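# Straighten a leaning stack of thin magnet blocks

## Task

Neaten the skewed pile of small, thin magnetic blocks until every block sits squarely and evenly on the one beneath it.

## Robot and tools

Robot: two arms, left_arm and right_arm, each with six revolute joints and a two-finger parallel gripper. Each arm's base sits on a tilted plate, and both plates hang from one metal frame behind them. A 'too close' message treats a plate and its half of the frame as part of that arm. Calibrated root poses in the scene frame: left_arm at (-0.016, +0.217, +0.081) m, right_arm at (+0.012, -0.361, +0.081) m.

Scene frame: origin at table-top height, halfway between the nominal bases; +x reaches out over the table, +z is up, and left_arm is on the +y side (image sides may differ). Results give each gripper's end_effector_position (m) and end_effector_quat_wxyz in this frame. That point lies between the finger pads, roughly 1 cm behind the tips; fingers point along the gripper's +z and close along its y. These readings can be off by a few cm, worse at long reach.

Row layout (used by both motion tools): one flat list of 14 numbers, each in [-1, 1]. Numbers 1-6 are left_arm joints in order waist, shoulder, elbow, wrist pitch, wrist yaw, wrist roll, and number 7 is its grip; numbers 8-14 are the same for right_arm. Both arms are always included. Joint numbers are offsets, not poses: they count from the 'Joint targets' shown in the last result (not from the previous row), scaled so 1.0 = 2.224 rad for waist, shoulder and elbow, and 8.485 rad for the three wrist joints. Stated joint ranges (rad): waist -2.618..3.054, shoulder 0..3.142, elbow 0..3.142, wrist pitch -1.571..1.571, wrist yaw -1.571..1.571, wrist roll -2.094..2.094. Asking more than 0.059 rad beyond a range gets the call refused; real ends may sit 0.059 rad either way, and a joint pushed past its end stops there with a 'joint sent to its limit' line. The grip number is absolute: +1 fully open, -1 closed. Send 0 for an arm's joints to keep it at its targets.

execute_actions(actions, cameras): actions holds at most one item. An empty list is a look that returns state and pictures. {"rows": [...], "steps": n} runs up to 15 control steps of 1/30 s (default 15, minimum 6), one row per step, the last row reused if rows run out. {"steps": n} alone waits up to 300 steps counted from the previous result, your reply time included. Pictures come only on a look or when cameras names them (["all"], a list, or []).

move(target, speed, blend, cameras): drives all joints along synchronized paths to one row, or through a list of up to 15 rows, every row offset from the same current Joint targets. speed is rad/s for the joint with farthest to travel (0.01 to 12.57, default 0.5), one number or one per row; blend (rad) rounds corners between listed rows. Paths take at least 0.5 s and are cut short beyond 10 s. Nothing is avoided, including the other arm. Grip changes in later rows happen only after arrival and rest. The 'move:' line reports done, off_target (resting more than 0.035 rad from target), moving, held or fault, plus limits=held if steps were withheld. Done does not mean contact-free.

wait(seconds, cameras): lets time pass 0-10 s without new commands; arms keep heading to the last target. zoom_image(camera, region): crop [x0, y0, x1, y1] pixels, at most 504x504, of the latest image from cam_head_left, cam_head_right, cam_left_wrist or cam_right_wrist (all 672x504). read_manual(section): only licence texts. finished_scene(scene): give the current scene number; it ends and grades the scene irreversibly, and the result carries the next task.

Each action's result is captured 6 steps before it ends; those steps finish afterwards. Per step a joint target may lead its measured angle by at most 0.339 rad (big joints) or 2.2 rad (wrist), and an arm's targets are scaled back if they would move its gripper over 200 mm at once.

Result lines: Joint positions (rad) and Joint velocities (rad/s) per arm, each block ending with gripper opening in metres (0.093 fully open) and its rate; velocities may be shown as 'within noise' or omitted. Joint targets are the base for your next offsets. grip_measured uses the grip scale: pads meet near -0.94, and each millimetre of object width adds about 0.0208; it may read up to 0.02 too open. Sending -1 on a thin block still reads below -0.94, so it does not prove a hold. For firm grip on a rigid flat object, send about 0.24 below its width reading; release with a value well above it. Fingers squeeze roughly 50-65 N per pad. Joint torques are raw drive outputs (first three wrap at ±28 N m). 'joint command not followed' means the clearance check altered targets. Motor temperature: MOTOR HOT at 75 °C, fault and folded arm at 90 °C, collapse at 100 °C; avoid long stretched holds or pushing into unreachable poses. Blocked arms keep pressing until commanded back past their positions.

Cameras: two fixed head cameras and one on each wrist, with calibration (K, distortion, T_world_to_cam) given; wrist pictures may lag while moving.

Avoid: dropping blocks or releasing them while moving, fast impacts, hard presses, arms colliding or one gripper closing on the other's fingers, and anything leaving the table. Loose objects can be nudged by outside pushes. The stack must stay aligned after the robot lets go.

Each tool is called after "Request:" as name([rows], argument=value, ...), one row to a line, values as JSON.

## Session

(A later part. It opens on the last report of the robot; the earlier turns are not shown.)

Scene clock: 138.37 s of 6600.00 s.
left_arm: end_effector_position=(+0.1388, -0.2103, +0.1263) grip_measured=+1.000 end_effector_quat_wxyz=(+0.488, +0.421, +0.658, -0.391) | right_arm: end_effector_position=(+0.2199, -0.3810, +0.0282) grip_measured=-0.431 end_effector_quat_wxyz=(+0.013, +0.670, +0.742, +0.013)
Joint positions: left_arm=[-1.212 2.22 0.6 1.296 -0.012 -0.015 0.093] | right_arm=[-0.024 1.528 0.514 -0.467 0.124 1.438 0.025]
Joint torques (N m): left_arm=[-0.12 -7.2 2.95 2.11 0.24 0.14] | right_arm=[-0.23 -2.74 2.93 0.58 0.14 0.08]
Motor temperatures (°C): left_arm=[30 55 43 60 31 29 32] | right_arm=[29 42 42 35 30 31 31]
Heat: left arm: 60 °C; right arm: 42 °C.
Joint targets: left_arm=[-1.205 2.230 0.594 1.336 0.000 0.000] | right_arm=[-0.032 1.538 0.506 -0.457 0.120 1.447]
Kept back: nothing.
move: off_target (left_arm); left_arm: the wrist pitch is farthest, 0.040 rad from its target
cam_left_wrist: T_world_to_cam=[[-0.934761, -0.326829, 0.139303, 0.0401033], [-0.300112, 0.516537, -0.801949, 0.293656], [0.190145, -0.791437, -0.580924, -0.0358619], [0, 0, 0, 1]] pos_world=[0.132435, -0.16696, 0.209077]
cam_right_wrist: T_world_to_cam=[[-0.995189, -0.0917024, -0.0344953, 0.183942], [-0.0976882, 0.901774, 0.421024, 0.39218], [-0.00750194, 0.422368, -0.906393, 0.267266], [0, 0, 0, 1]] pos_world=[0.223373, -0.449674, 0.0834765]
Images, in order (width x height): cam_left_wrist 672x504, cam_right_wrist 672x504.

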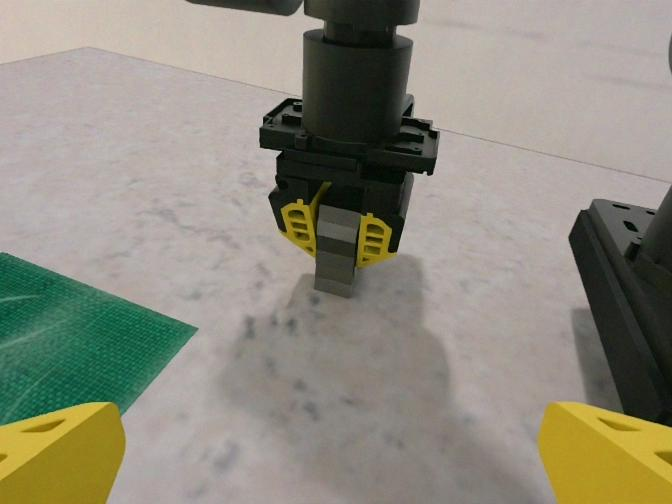

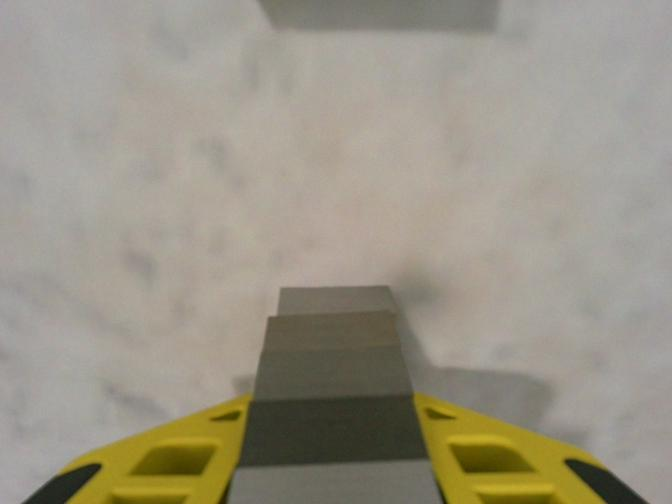

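Request:
move([
  [0,0,0,0,0,0,1,0,0,0,0,0,0,-0.46],
  [0,0,0,0,0,0,1,0,0,0,0,0,0,-0.49],
  [0,0,0,0,0,0,1,0,0,0,0,0,0,-0.53],
  [0,0,0,0,0,0,1,0,0,0,0,0,0,-0.58],
], speed=0.1, cameras=["cam_right_wrist","cam_left_wrist"])

Request:
zoom_image(camera="cam_right_wrist", region=[200, 260, 480, 504])

Request:
zoom_image(camera="cam_left_wrist", region=[290, 190, 400, 310])

Scene clock: 140.67 s of 6600.00 s.
left_arm: end_effector_position=(+0.1388, -0.2103, +0.1263) grip_measured=+1.000 end_effector_quat_wxyz=(+0.488, +0.421, +0.658, -0.391) | right_arm: end_effector_position=(+0.2199, -0.3810, +0.0282) grip_measured=-0.513 end_effector_quat_wxyz=(+0.013, +0.670, +0.742, +0.013)
Joint positions: left_arm=[-1.212 2.22 0.6 1.296 -0.012 -0.015 0.093] | right_arm=[-0.024 1.528 0.514 -0.467 0.124 1.438 0.021]
Joint torques (N m): left_arm=[-0.18 -7.17 3.1 2.11 0.23 0.11] | right_arm=[-0.29 -2.92 2.99 0.57 0.11 0.1]
Motor temperatures (°C): left_arm=[30 55 43 60 31 29 32] | right_arm=[29 42 42 35 30 31 31]
Heat: left arm: 60 °C; right arm: 42 °C.
Joint targets: left_arm=[-1.205 2.230 0.594 1.336 0.000 0.000] | right_arm=[-0.032 1.538 0.506 -0.457 0.120 1.447]
Kept back: nothing.
move: off_target (left_arm); left_arm: the wrist pitch is farthest, 0.040 rad from its target
cam_left_wrist: T_world_to_cam=[[-0.934761, -0.326829, 0.139303, 0.0401033], [-0.300112, 0.516537, -0.801949, 0.293656], [0.190145, -0.791437, -0.580924, -0.0358619], [0, 0, 0, 1]] pos_world=[0.132435, -0.16696, 0.209077]
cam_right_wrist: T_world_to_cam=[[-0.995189, -0.0917024, -0.0344953, 0.183942], [-0.0976882, 0.901774, 0.421024, 0.39218], [-0.00750194, 0.422368, -0.906393, 0.267266], [0, 0, 0, 1]] pos_world=[0.223373, -0.449674, 0.0834765]
Images, in order (width x height): cam_left_wrist 672x504, cam_right_wrist 672x504.

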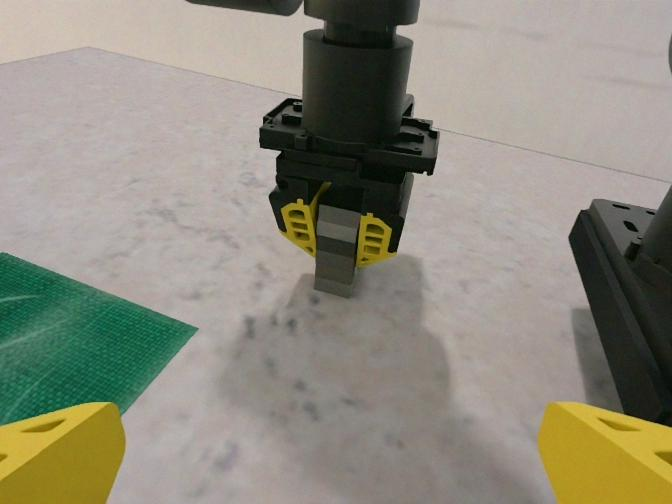

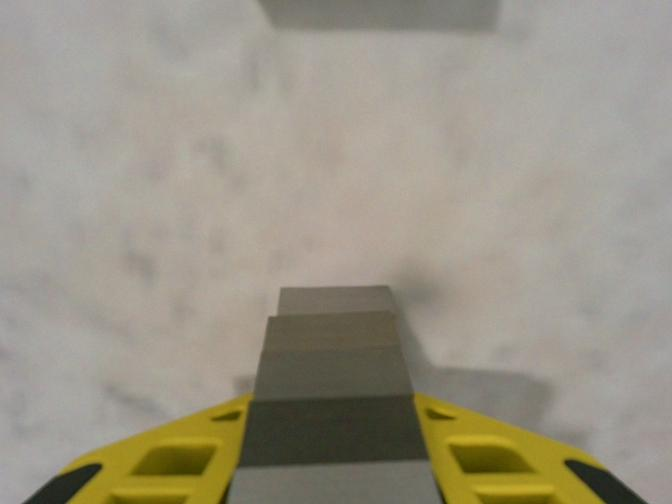

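Scaled by 1.800 (camera's finer frame: 960x720).

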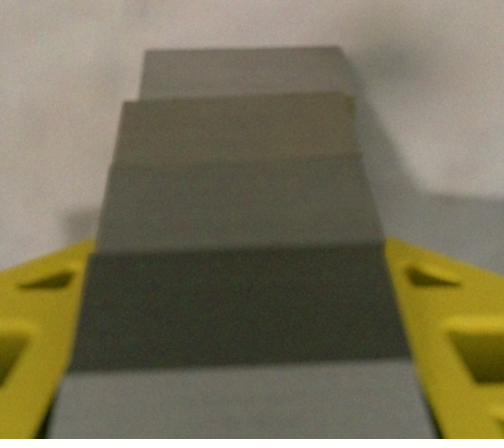

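Scaled by 4.200 (camera's finer frame: 960x720).

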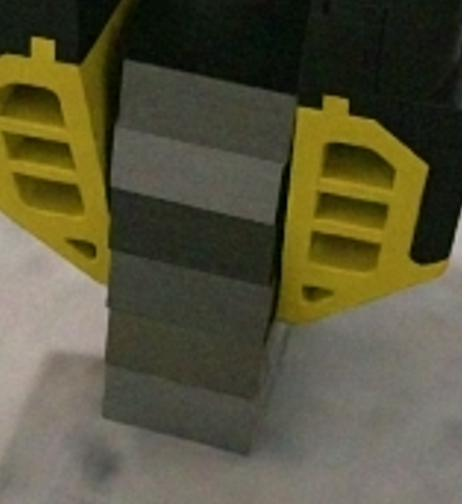

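Request:
move(target=[0,0,0,0,0,0,1,0,0,0,0,0,0.0026,-0.58], speed=0.05, cameras=["cam_right_wrist","cam_left_wrist"])

Request:
zoom_image(camera="cam_right_wrist", region=[200, 260, 480, 504])

Request:
zoom_image(camera="cam_left_wrist", region=[308, 240, 378, 300])

Scene clock: 141.97 s of 6600.00 s.
left_arm: end_effector_position=(+0.1388, -0.2103, +0.1263) grip_measured=+1.000 end_effector_quat_wxyz=(+0.488, +0.421, +0.658, -0.391) | right_arm: end_effector_position=(+0.2200, -0.3809, +0.0282) grip_measured=-0.515 end_effector_quat_wxyz=(+0.013, +0.677, +0.736, +0.013)
Joint positions: left_arm=[-1.212 2.22 0.6 1.296 -0.012 -0.015 0.093] | right_arm=[-0.024 1.528 0.514 -0.467 0.123 1.458 0.02]
Joint torques (N m): left_arm=[-0.28 -7.19 3.03 2.06 0.23 0.16] | right_arm=[-0.25 -2.84 2.92 0.57 0.15 0.03]
Motor temperatures (°C): left_arm=[30 55 43 60 31 29 32] | right_arm=[29 42 42 35 30 31 31]
Heat: left arm: 60 °C; right arm: 42 °C.
Joint targets: left_arm=[-1.205 2.230 0.594 1.336 0.000 0.000] | right_arm=[-0.032 1.538 0.506 -0.457 0.120 1.469]
Kept back: nothing.
move: off_target (left_arm); left_arm: the wrist pitch is farthest, 0.040 rad from its target
cam_left_wrist: T_world_to_cam=[[-0.934761, -0.326829, 0.139303, 0.0401033], [-0.300112, 0.516537, -0.801949, 0.293656], [0.190145, -0.791437, -0.580924, -0.0358619], [0, 0, 0, 1]] pos_world=[0.132435, -0.16696, 0.209077]
cam_right_wrist: T_world_to_cam=[[-0.996827, -0.0714898, -0.0350145, 0.192157], [-0.0795914, 0.902914, 0.422388, 0.388544], [0.00141863, 0.423834, -0.905739, 0.265823], [0, 0, 0, 1]] pos_world=[0.222095, -0.449749, 0.0833777]
Images, in order (width x height): cam_left_wrist 672x504, cam_right_wrist 672x504.

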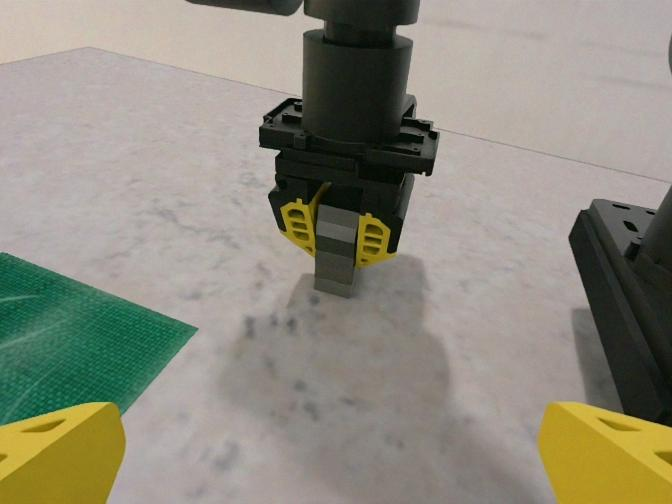

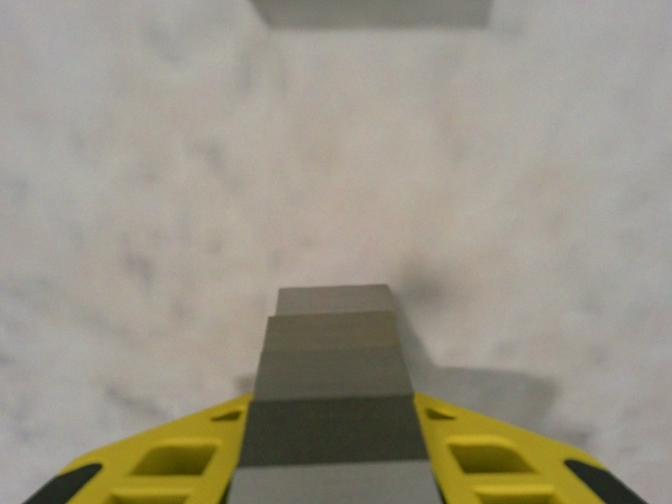

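Scaled by 1.800 (camera's finer frame: 960x720).

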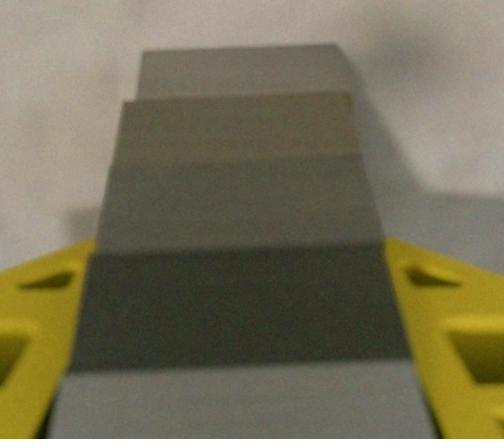

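Scaled by 7.200 (camera's finer frame: 960x720).

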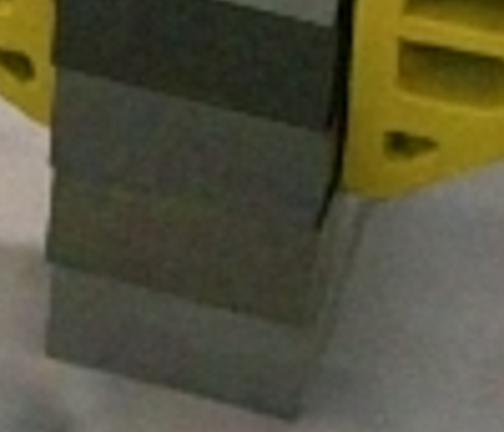

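Request:
move([
  [0,0,0,0,0,0,1,0,0,0,0,0,0,-0.46],
  [0,0,0,0,0,0,1,0,0,0,0,0,0,-0.4],
  [0,0,0,0,0,0,1,0,0,0,0,0,0,-0.1],
  [0,0,0,0,0,0,1,0.0342,-0.1075,0.1255,-0.0595,0,0,-0.1],
  [0,0,0,0,0,0,1,0.0342,-0.1075,0.1255,-0.0595,0,-0.18716,0.5],
  [0,0,0,0,0,0,1,-0.0005,0,0,0,0,-0.18716,0.5],
], speed=[0.3,0.3,0.3,0.3,1.0,0.3], cameras=["cam_right_wrist","cam_left_wrist"])

Request:
zoom_image(camera="cam_right_wrist", region=[190, 290, 480, 504])

Scene clock: 151.23 s of 6600.00 s.
left_arm: end_effector_position=(+0.1388, -0.2103, +0.1263) grip_measured=+1.000 end_effector_quat_wxyz=(+0.488, +0.421, +0.658, -0.391) | right_arm: end_effector_position=(+0.2194, -0.3811, +0.0282) grip_measured=+0.498 end_effector_quat_wxyz=(+0.017, -0.041, +0.999, +0.000)
Joint positions: left_arm=[-1.212 2.22 0.6 1.296 -0.012 -0.015 0.093] | right_arm=[-0.025 1.527 0.514 -0.469 0.123 -0.112 0.069]
Joint torques (N m): left_arm=[-0.23 -7.16 3.08 2.09 0.21 0.11] | right_arm=[-0.39 -2.91 2.99 0.7 0.08 -0.08]
Motor temperatures (°C): left_arm=[30 55 43 61 31 29 32] | right_arm=[29 42 43 35 30 31 31]
Heat: left arm: 61 °C; right arm: 43 °C.
Joint targets: left_arm=[-1.205 2.230 0.594 1.336 0.000 0.000] | right_arm=[-0.033 1.537 0.506 -0.457 0.120 -0.119]
Kept back: nothing.
move: off_target (left_arm); left_arm: the wrist pitch is farthest, 0.040 rad from its target
cam_left_wrist: T_world_to_cam=[[-0.934761, -0.326829, 0.139303, 0.0401033], [-0.300112, 0.516537, -0.801949, 0.293656], [0.190145, -0.791437, -0.580924, -0.0358619], [0, 0, 0, 1]] pos_world=[0.132435, -0.16696, 0.209077]
cam_right_wrist: T_world_to_cam=[[0.0700169, -0.997543, 0.00248351, -0.396519], [-0.918125, -0.0634688, 0.391176, 0.205225], [-0.390057, -0.0296691, -0.920313, 0.179365], [0, 0, 0, 1]] pos_world=[0.286148, -0.377198, 0.0857774]
Images, in order (width x height): cam_left_wrist 672x504, cam_right_wrist 672x504.

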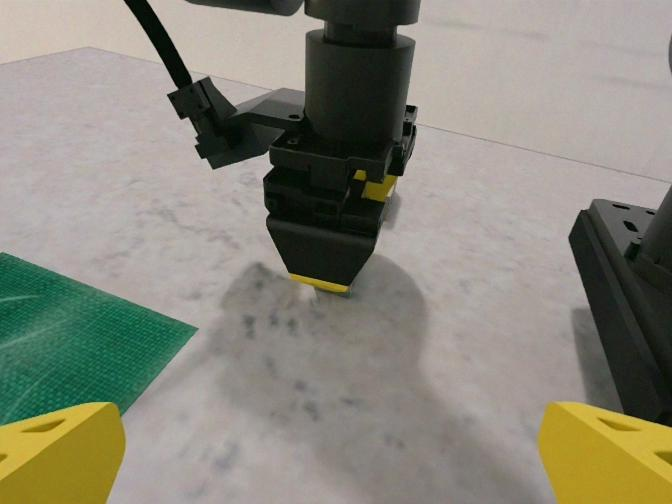

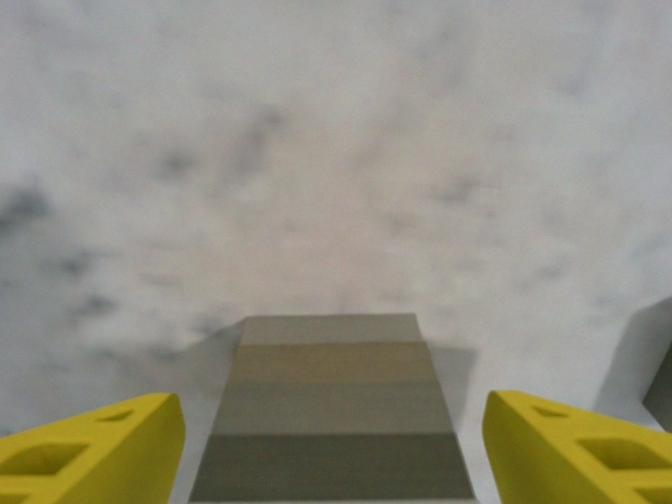

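Scaled by 1.738 (camera's finer frame: 960x720).

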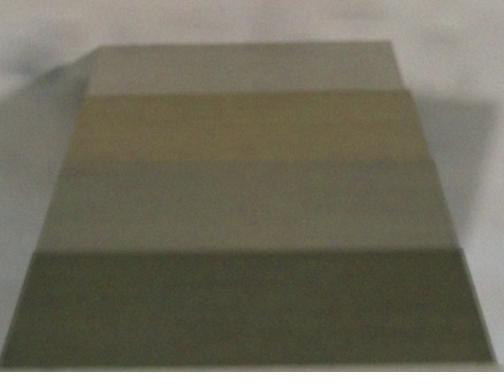

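Request:
move([
  [0,0,0,0,0,0,1,0,0,0,0,0,0,0.15],
  [0,0,0,0,0,0,1,0,0,0,0,0,0,0.04],
  [0,0,0,0,0,0,1,0,0,0,0,0,0,0.01],
  [0,0,0,0,0,0,1,0,0,0,0,0,0,-0.01],
  [0,0,0,0,0,0,1,0,0,0,0,0,0,-0.03],
  [0,0,0,0,0,0,1,0,0,0,0,0,0,-0.05],
  [0,0,0,0,0,0,1,0,0,0,0,0,0,-0.07],
  [0,0,0,0,0,0,1,0,0,0,0,0,0,-0.1],
], speed=0.1, cameras=["cam_right_wrist","cam_left_wrist"])

Request:
zoom_image(camera="cam_right_wrist", region=[190, 290, 480, 504])

Scene clock: 155.67 s of 6600.00 s.
left_arm: end_effector_position=(+0.1388, -0.2103, +0.1263) grip_measured=+1.000 end_effector_quat_wxyz=(+0.488, +0.421, +0.658, -0.391) | right_arm: end_effector_position=(+0.2197, -0.3811, +0.0283) grip_measured=-0.094 end_effector_quat_wxyz=(+0.018, -0.041, +0.999, +0.000)
Joint positions: left_arm=[-1.212 2.22 0.6 1.296 -0.012 -0.015 0.093] | right_arm=[-0.025 1.527 0.514 -0.468 0.123 -0.113 0.041]
Joint torques (N m): left_arm=[-0.12 -7.12 2.95 2.11 0.25 0.12] | right_arm=[-0.23 -2.88 3.03 0.68 0.04 -0.09]
Motor temperatures (°C): left_arm=[30 55 43 61 31 29 32] | right_arm=[29 42 42 34 30 31 31]
Heat: left arm: 61 °C; right arm: 42 °C.
Joint targets: left_arm=[-1.205 2.230 0.594 1.336 0.000 0.000] | right_arm=[-0.033 1.537 0.506 -0.457 0.120 -0.119]
Kept back: nothing.
move: off_target (left_arm); left_arm: the wrist pitch is farthest, 0.040 rad from its target
cam_left_wrist: T_world_to_cam=[[-0.934761, -0.326829, 0.139303, 0.0401033], [-0.300112, 0.516537, -0.801949, 0.293656], [0.190145, -0.791437, -0.580924, -0.0358619], [0, 0, 0, 1]] pos_world=[0.132435, -0.16696, 0.209077]
cam_right_wrist: T_world_to_cam=[[0.071044, -0.99747, 0.00267153, -0.396718], [-0.918518, -0.0643759, 0.390102, 0.205243], [-0.388943, -0.0301683, -0.920768, 0.179071], [0, 0, 0, 1]] pos_world=[0.286352, -0.377099, 0.0858764]
Images, in order (width x height): cam_left_wrist 672x504, cam_right_wrist 672x504.

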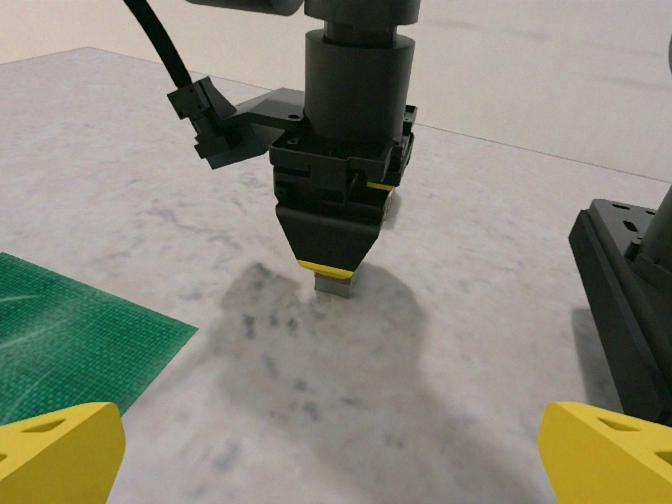

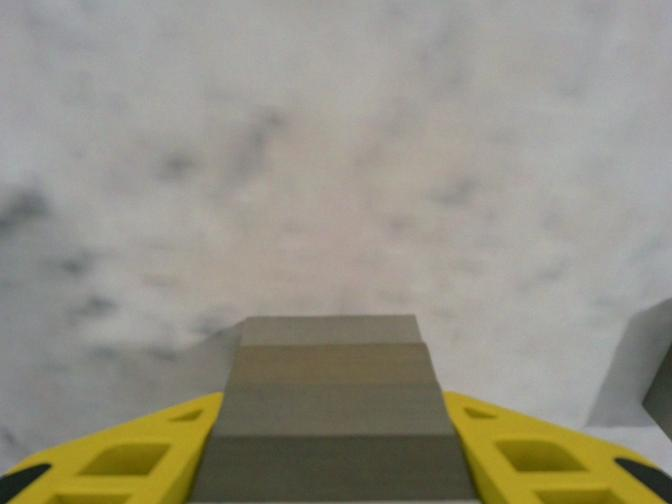

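Scaled by 1.738 (camera's finer frame: 960x720).

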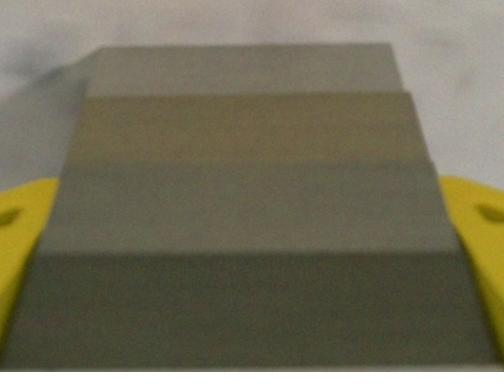

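Request:
move([
  [0,0,0,0,0,0,1,0,0,0,0,0,0,-0.06],
  [0,0,0,0,0,0,1,0,0,0,0,0,0,-0.03],
  [0,0,0,0,0,0,1,0,0,0,0,0,0,0.03],
  [0,0,0,0,0,0,1,0,0,0,0,0,0,0.4],
  [0,0,0,0,0,0,1,0.0342,-0.1075,0.1255,-0.0595,0,0,0.4],
], speed=0.25, cameras=["cam_right_wrist","cam_left_wrist"])

Request:
zoom_image(camera="cam_right_wrist", region=[250, 195, 410, 375])

Request:
zoom_image(camera="cam_left_wrist", region=[300, 170, 390, 300])

Scene clock: 160.57 s of 6600.00 s.
left_arm: end_effector_position=(+0.1388, -0.2103, +0.1263) grip_measured=+1.000 end_effector_quat_wxyz=(+0.488, +0.421, +0.658, -0.391) | right_arm: end_effector_position=(+0.2275, -0.3802, +0.1183) grip_measured=+0.398 end_effector_quat_wxyz=(+0.019, -0.070, +0.997, +0.002)
Joint positions: left_arm=[-1.212 2.22 0.6 1.296 -0.012 -0.015 0.093] | right_arm=[0.034 1.315 0.759 -0.933 0.123 -0.113 0.064]
Joint torques (N m): left_arm=[-0.2 -7.2 3.04 2.07 0.23 0.12] | right_arm=[1.4 -4.68 6.97 0.19 0.05 -0.08]
Motor temperatures (°C): left_arm=[30 55 42 61 31 29 32] | right_arm=[29 42 42 34 30 31 30]
Heat: left arm: 61 °C; right arm: 42 °C.
Joint targets: left_arm=[-1.205 2.230 0.594 1.336 0.000 0.000] | right_arm=[0.043 1.298 0.785 -0.962 0.120 -0.119]
Kept back: nothing.
move: off_target (left_arm); left_arm: the wrist pitch is farthest, 0.040 rad from its target
cam_left_wrist: T_world_to_cam=[[-0.934761, -0.326829, 0.139303, 0.0401033], [-0.300112, 0.516537, -0.801949, 0.293656], [0.190145, -0.791437, -0.580924, -0.0358619], [0, 0, 0, 1]] pos_world=[0.132435, -0.16696, 0.209077]
cam_right_wrist: T_world_to_cam=[[0.12933, -0.991602, -0.0000714649, -0.407404], [-0.913529, -0.119176, 0.388925, 0.155576], [-0.385667, -0.0502345, -0.92127, 0.25672], [0, 0, 0, 1]] pos_world=[0.293821, -0.372545, 0.175972]
Images, in order (width x height): cam_left_wrist 672x504, cam_right_wrist 672x504.

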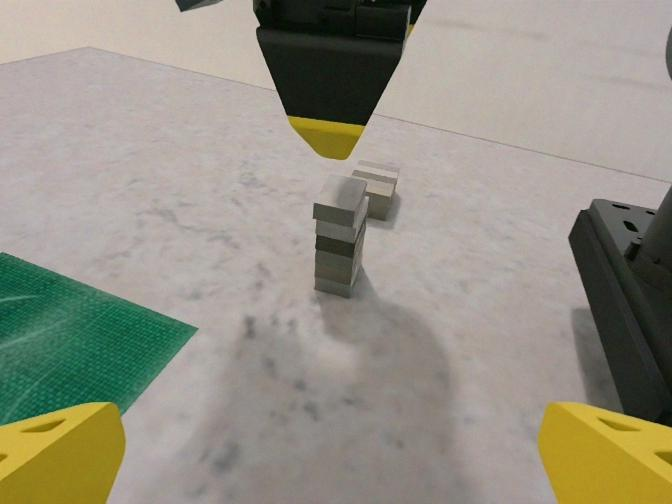

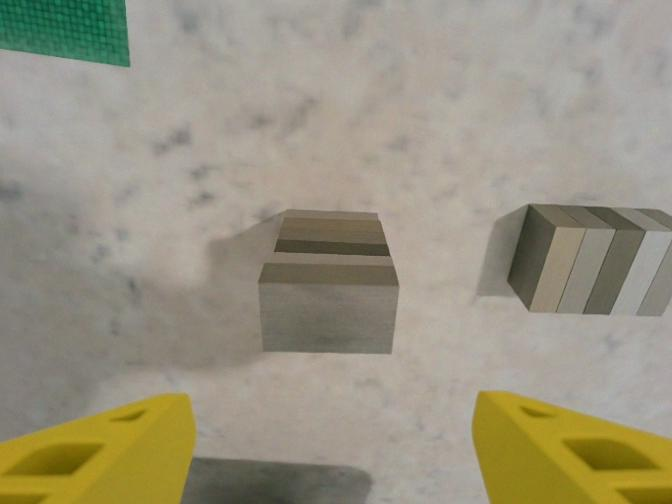

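Scaled by 2.800 (camera's finer frame: 960x720).

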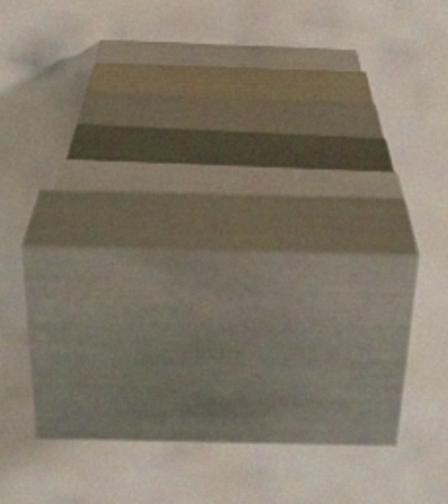

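Scaled by 3.877 (camera's finer frame: 960x720).

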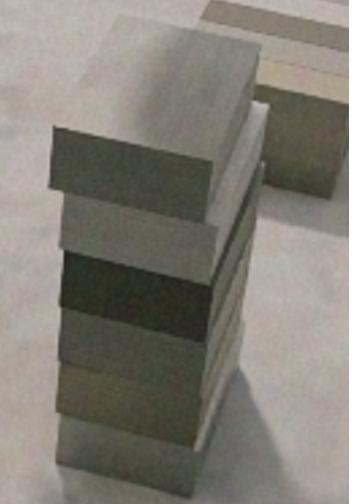

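Request:
move([
  [0,0,0,0,0,0,1,0,0,0,0,0,0.18857,0.4],
  [0,0,0,0,0,0,1,-0.0279,0.0643,-0.1156,0.0475,0,0.18857,0.4],
  [0,0,0,0,0,0,1,-0.0279,0.0643,-0.1156,0.0475,0,0.18857,0.05],
], speed=[1.0,0.3,0.3], cameras=["cam_right_wrist","cam_left_wrist"])

Request:
zoom_image(camera="cam_right_wrist", region=[200, 240, 480, 504])

Request:
zoom_image(camera="cam_left_wrist", region=[290, 170, 400, 300])

Scene clock: 166.87 s of 6600.00 s.
left_arm: end_effector_position=(+0.1388, -0.2103, +0.1263) grip_measured=+1.000 end_effector_quat_wxyz=(+0.488, +0.421, +0.658, -0.391) | right_arm: end_effector_position=(+0.2194, -0.3808, +0.0491) grip_measured=+0.052 end_effector_quat_wxyz=(+0.019, +0.678, +0.734, +0.020)
Joint positions: left_arm=[-1.212 2.22 0.6 1.296 -0.012 -0.015 0.093] | right_arm=[-0.011 1.432 0.536 -0.569 0.123 1.472 0.048]
Joint torques (N m): left_arm=[-0.2 -7.1 2.97 2.12 0.21 0.13] | right_arm=[-0.34 -2.65 3.28 0.63 0.14 0.03]
Motor temperatures (°C): left_arm=[30 55 42 61 31 29 32] | right_arm=[29 42 43 34 30 31 30]
Heat: left arm: 61 °C; right arm: 43 °C.
Joint targets: left_arm=[-1.205 2.230 0.594 1.336 0.000 0.000] | right_arm=[-0.019 1.441 0.527 -0.559 0.120 1.481]
Kept back: nothing.
move: off_target (left_arm); left_arm: the wrist pitch is farthest, 0.040 rad from its target
cam_left_wrist: T_world_to_cam=[[-0.934761, -0.326829, 0.139303, 0.0401033], [-0.300112, 0.516537, -0.801949, 0.293656], [0.190145, -0.791437, -0.580924, -0.0358619], [0, 0, 0, 1]] pos_world=[0.132435, -0.16696, 0.209077]
cam_right_wrist: T_world_to_cam=[[-0.99626, -0.0685935, -0.0525541, 0.194153], [-0.0844054, 0.902763, 0.421776, 0.380588], [0.0185128, 0.424634, -0.905176, 0.281139], [0, 0, 0, 1]] pos_world=[0.220346, -0.449644, 0.104161]
Images, in order (width x height): cam_left_wrist 672x504, cam_right_wrist 672x504.

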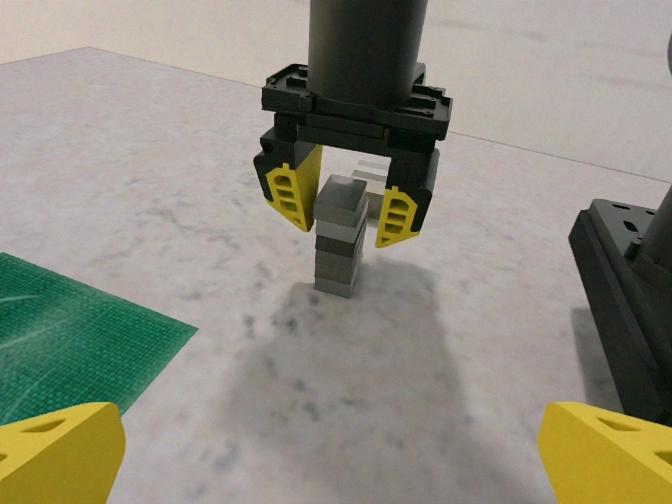

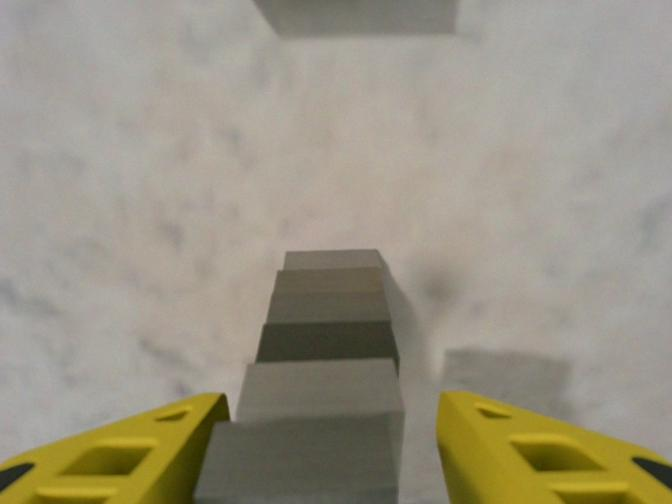

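Scaled by 1.800 (camera's finer frame: 960x720).

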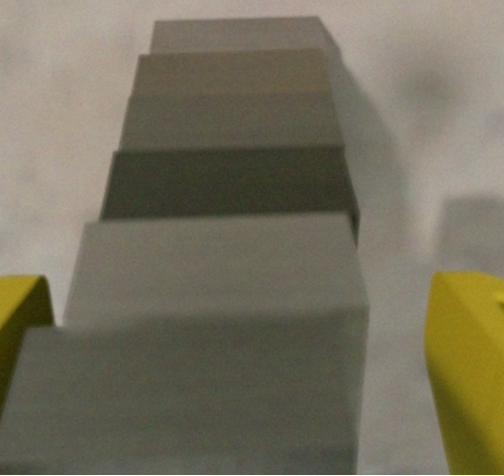

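Scaled by 3.877 (camera's finer frame: 960x720).

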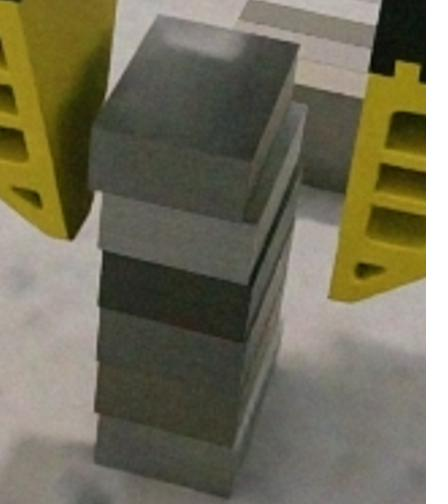

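Request:
move([
  [0,0,0,0,0,0,1,0,0,0,0.0007,0,0,-0.2],
  [0,0,0,0,0,0,1,0,0,0,0.0007,0,0,-0.3],
  [0,0,0,0,0,0,1,0,0,0,0.0007,0,0,-0.34],
  [0,0,0,0,0,0,1,0,0,0,0.0007,0,0,-0.37],
  [0,0,0,0,0,0,1,0,0,0,0.0007,0,0,-0.4],
  [0,0,0,0,0,0,1,0,0,0,0.0007,0,0,-0.42],
  [0,0,0,0,0,0,1,0,0,0,0.0007,0,0,-0.44],
  [0,0,0,0,0,0,1,0,0,0,0.0007,0,0,-0.46],
  [0,0,0,0,0,0,1,0,0,0,0.0007,0,0,-0.5],
], speed=0.1, cameras=["cam_right_wrist","cam_left_wrist"])

Request:
zoom_image(camera="cam_right_wrist", region=[200, 240, 480, 504])

Request:
zoom_image(camera="cam_left_wrist", region=[300, 170, 390, 300])

Scene clock: 177.27 s of 6600.00 s.
left_arm: end_effector_position=(+0.1388, -0.2103, +0.1263) grip_measured=+1.000 end_effector_quat_wxyz=(+0.488, +0.421, +0.658, -0.391) | right_arm: end_effector_position=(+0.2215, -0.3808, +0.0492) grip_measured=-0.494 end_effector_quat_wxyz=(+0.022, +0.679, +0.734, +0.023)
Joint positions: left_arm=[-1.212 2.22 0.6 1.296 -0.012 -0.015 0.093] | right_arm=[-0.011 1.432 0.536 -0.561 0.123 1.472 0.021]
Joint torques (N m): left_arm=[-0.31 -7.16 2.99 2.12 0.21 0.12] | right_arm=[-0.34 -2.51 3.37 0.62 0.12 0.05]
Motor temperatures (°C): left_arm=[30 55 42 62 31 29 32] | right_arm=[29 41 42 34 30 30 30]
Heat: left arm: 62 °C; right arm: 42 °C.
Joint targets: left_arm=[-1.205 2.230 0.594 1.336 0.000 0.000] | right_arm=[-0.019 1.441 0.527 -0.553 0.120 1.481]
Kept back: nothing.
move: off_target (left_arm); left_arm: the wrist pitch is farthest, 0.040 rad from its target
cam_left_wrist: T_world_to_cam=[[-0.934761, -0.326829, 0.139303, 0.0401033], [-0.300112, 0.516537, -0.801949, 0.293656], [0.190145, -0.791437, -0.580924, -0.0358619], [0, 0, 0, 1]] pos_world=[0.132435, -0.16696, 0.209077]
cam_right_wrist: T_world_to_cam=[[-0.995886, -0.0671589, -0.0608265, 0.197002], [-0.0866147, 0.902732, 0.421393, 0.381183], [0.0266097, 0.424928, -0.904836, 0.279497], [0, 0, 0, 1]] pos_world=[0.22177, -0.449642, 0.104254]
Images, in order (width x height): cam_left_wrist 672x504, cam_right_wrist 672x504.

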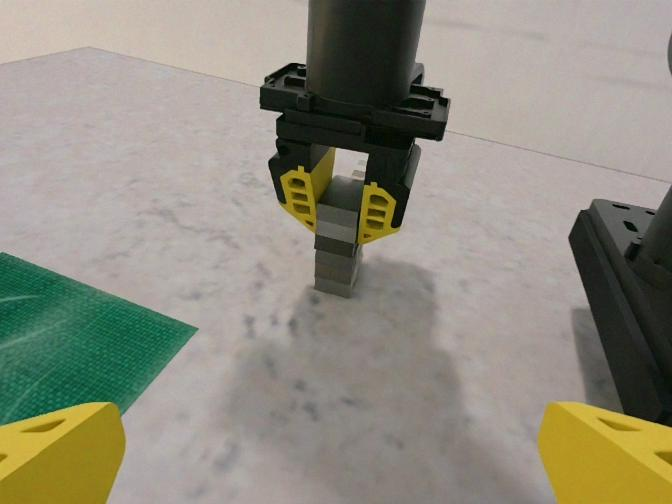

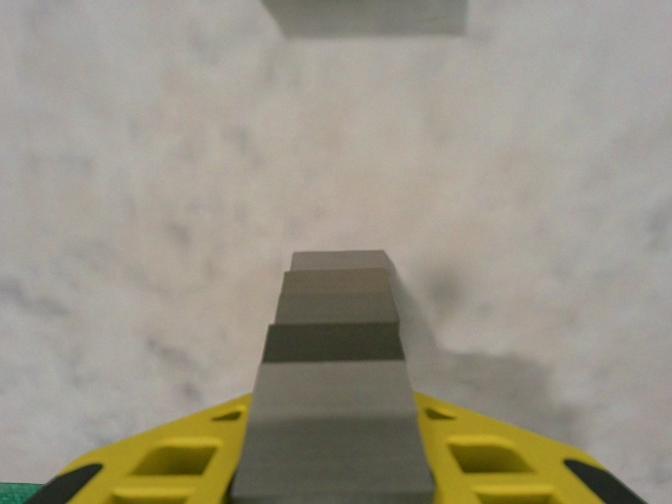

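Scaled by 1.800 (camera's finer frame: 960x720).

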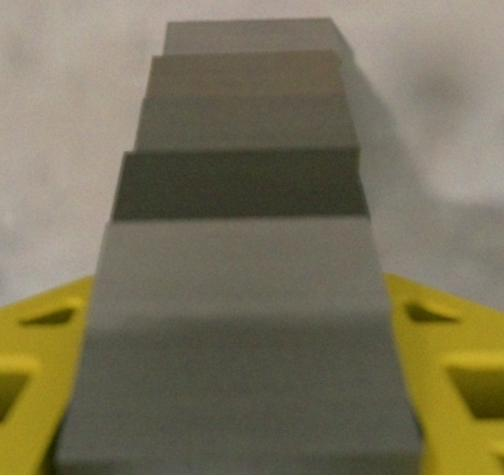

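Scaled by 3.877 (camera's finer frame: 960x720).

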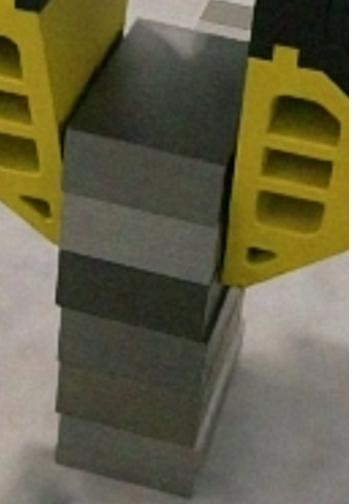

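Request:
move([
  [0,0,0,0,0,0,1,0,0,0,0,0,0,-0.45],
  [0,0,0,0,0,0,1,0,0,0,0,0,0,-0.4],
  [0,0,0,0,0,0,1,0,0,0,0,0,0,0.0],
  [0,0,0,0,0,0,1,0.0279,-0.0643,0.1160,-0.0482,0,0,0.0],
  [0,0,0,0,0,0,1,0.0279,-0.0643,0.1160,-0.0482,0,-0.18857,0.4],
], speed=[0.3,0.3,0.3,0.25,1.0], cameras=["cam_right_wrist","cam_left_wrist"])

Request:
zoom_image(camera="cam_right_wrist", region=[250, 195, 410, 375])

Request:
zoom_image(camera="cam_left_wrist", region=[300, 170, 390, 300])

Scene clock: 184.80 s of 6600.00 s.
left_arm: end_effector_position=(+0.1388, -0.2103, +0.1263) grip_measured=+1.000 end_effector_quat_wxyz=(+0.488, +0.421, +0.658, -0.391) | right_arm: end_effector_position=(+0.2276, -0.3802, +0.1186) grip_measured=+0.398 end_effector_quat_wxyz=(+0.019, -0.069, +0.997, +0.002)
Joint positions: left_arm=[-1.212 2.22 0.6 1.296 -0.012 -0.015 0.093] | right_arm=[0.034 1.315 0.761 -0.934 0.123 -0.112 0.064]
Joint torques (N m): left_arm=[-0.21 -7.08 3.06 2.13 0.24 0.13] | right_arm=[1.57 -4.52 6.94 0.18 0.1 -0.09]
Motor temperatures (°C): left_arm=[30 55 42 62 31 29 32] | right_arm=[29 41 42 34 30 30 30]
Heat: left arm: 62 °C; right arm: 42 °C.
Joint targets: left_arm=[-1.205 2.230 0.594 1.336 0.000 0.000] | right_arm=[0.043 1.298 0.785 -0.962 0.120 -0.119]
Kept back: nothing.
move: off_target (left_arm); left_arm: the wrist pitch is farthest, 0.040 rad from its target
cam_left_wrist: T_world_to_cam=[[-0.934761, -0.326829, 0.139303, 0.0401033], [-0.300112, 0.516537, -0.801949, 0.293656], [0.190145, -0.791437, -0.580924, -0.0358619], [0, 0, 0, 1]] pos_world=[0.132435, -0.16696, 0.209077]
cam_right_wrist: T_world_to_cam=[[0.127833, -0.991796, -0.000524969, -0.407065], [-0.913698, -0.117972, 0.388894, 0.156041], [-0.385765, -0.0492336, -0.921282, 0.257433], [0, 0, 0, 1]] pos_world=[0.293919, -0.372642, 0.176272]
Images, in order (width x height): cam_left_wrist 672x504, cam_right_wrist 672x504.

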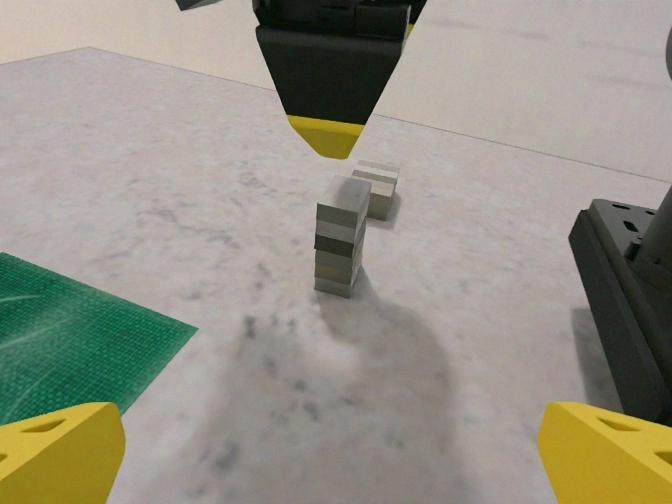

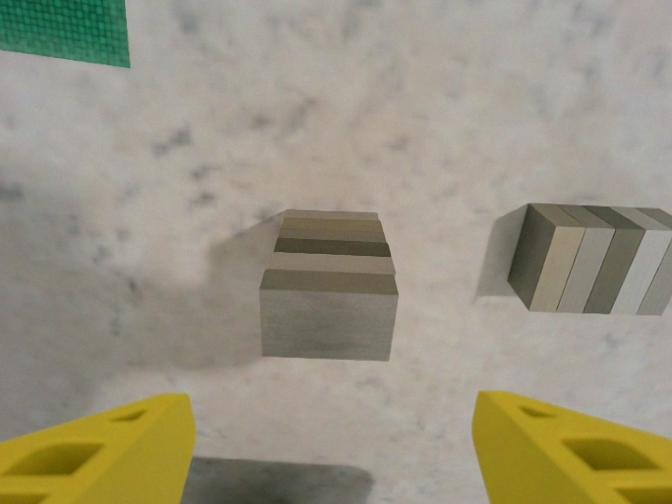

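Scaled by 2.800 (camera's finer frame: 960x720).

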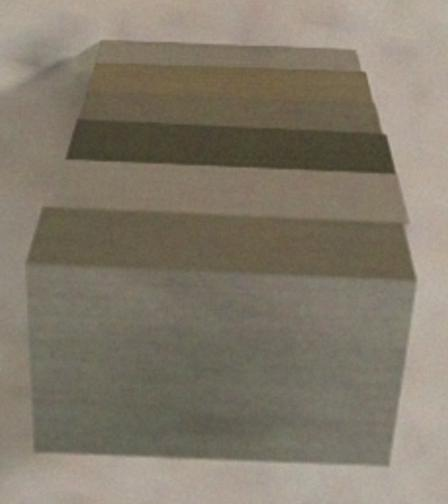

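Scaled by 3.877 (camera's finer frame: 960x720).

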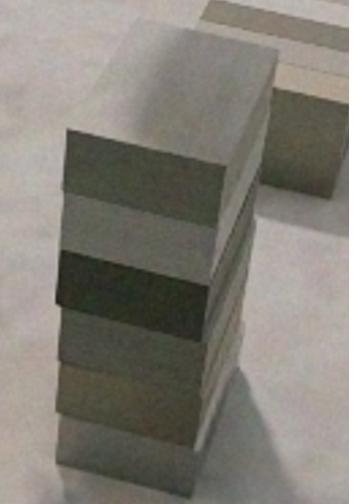

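Request:
finished_scene(scene=1)

The scene is finished: the task was done.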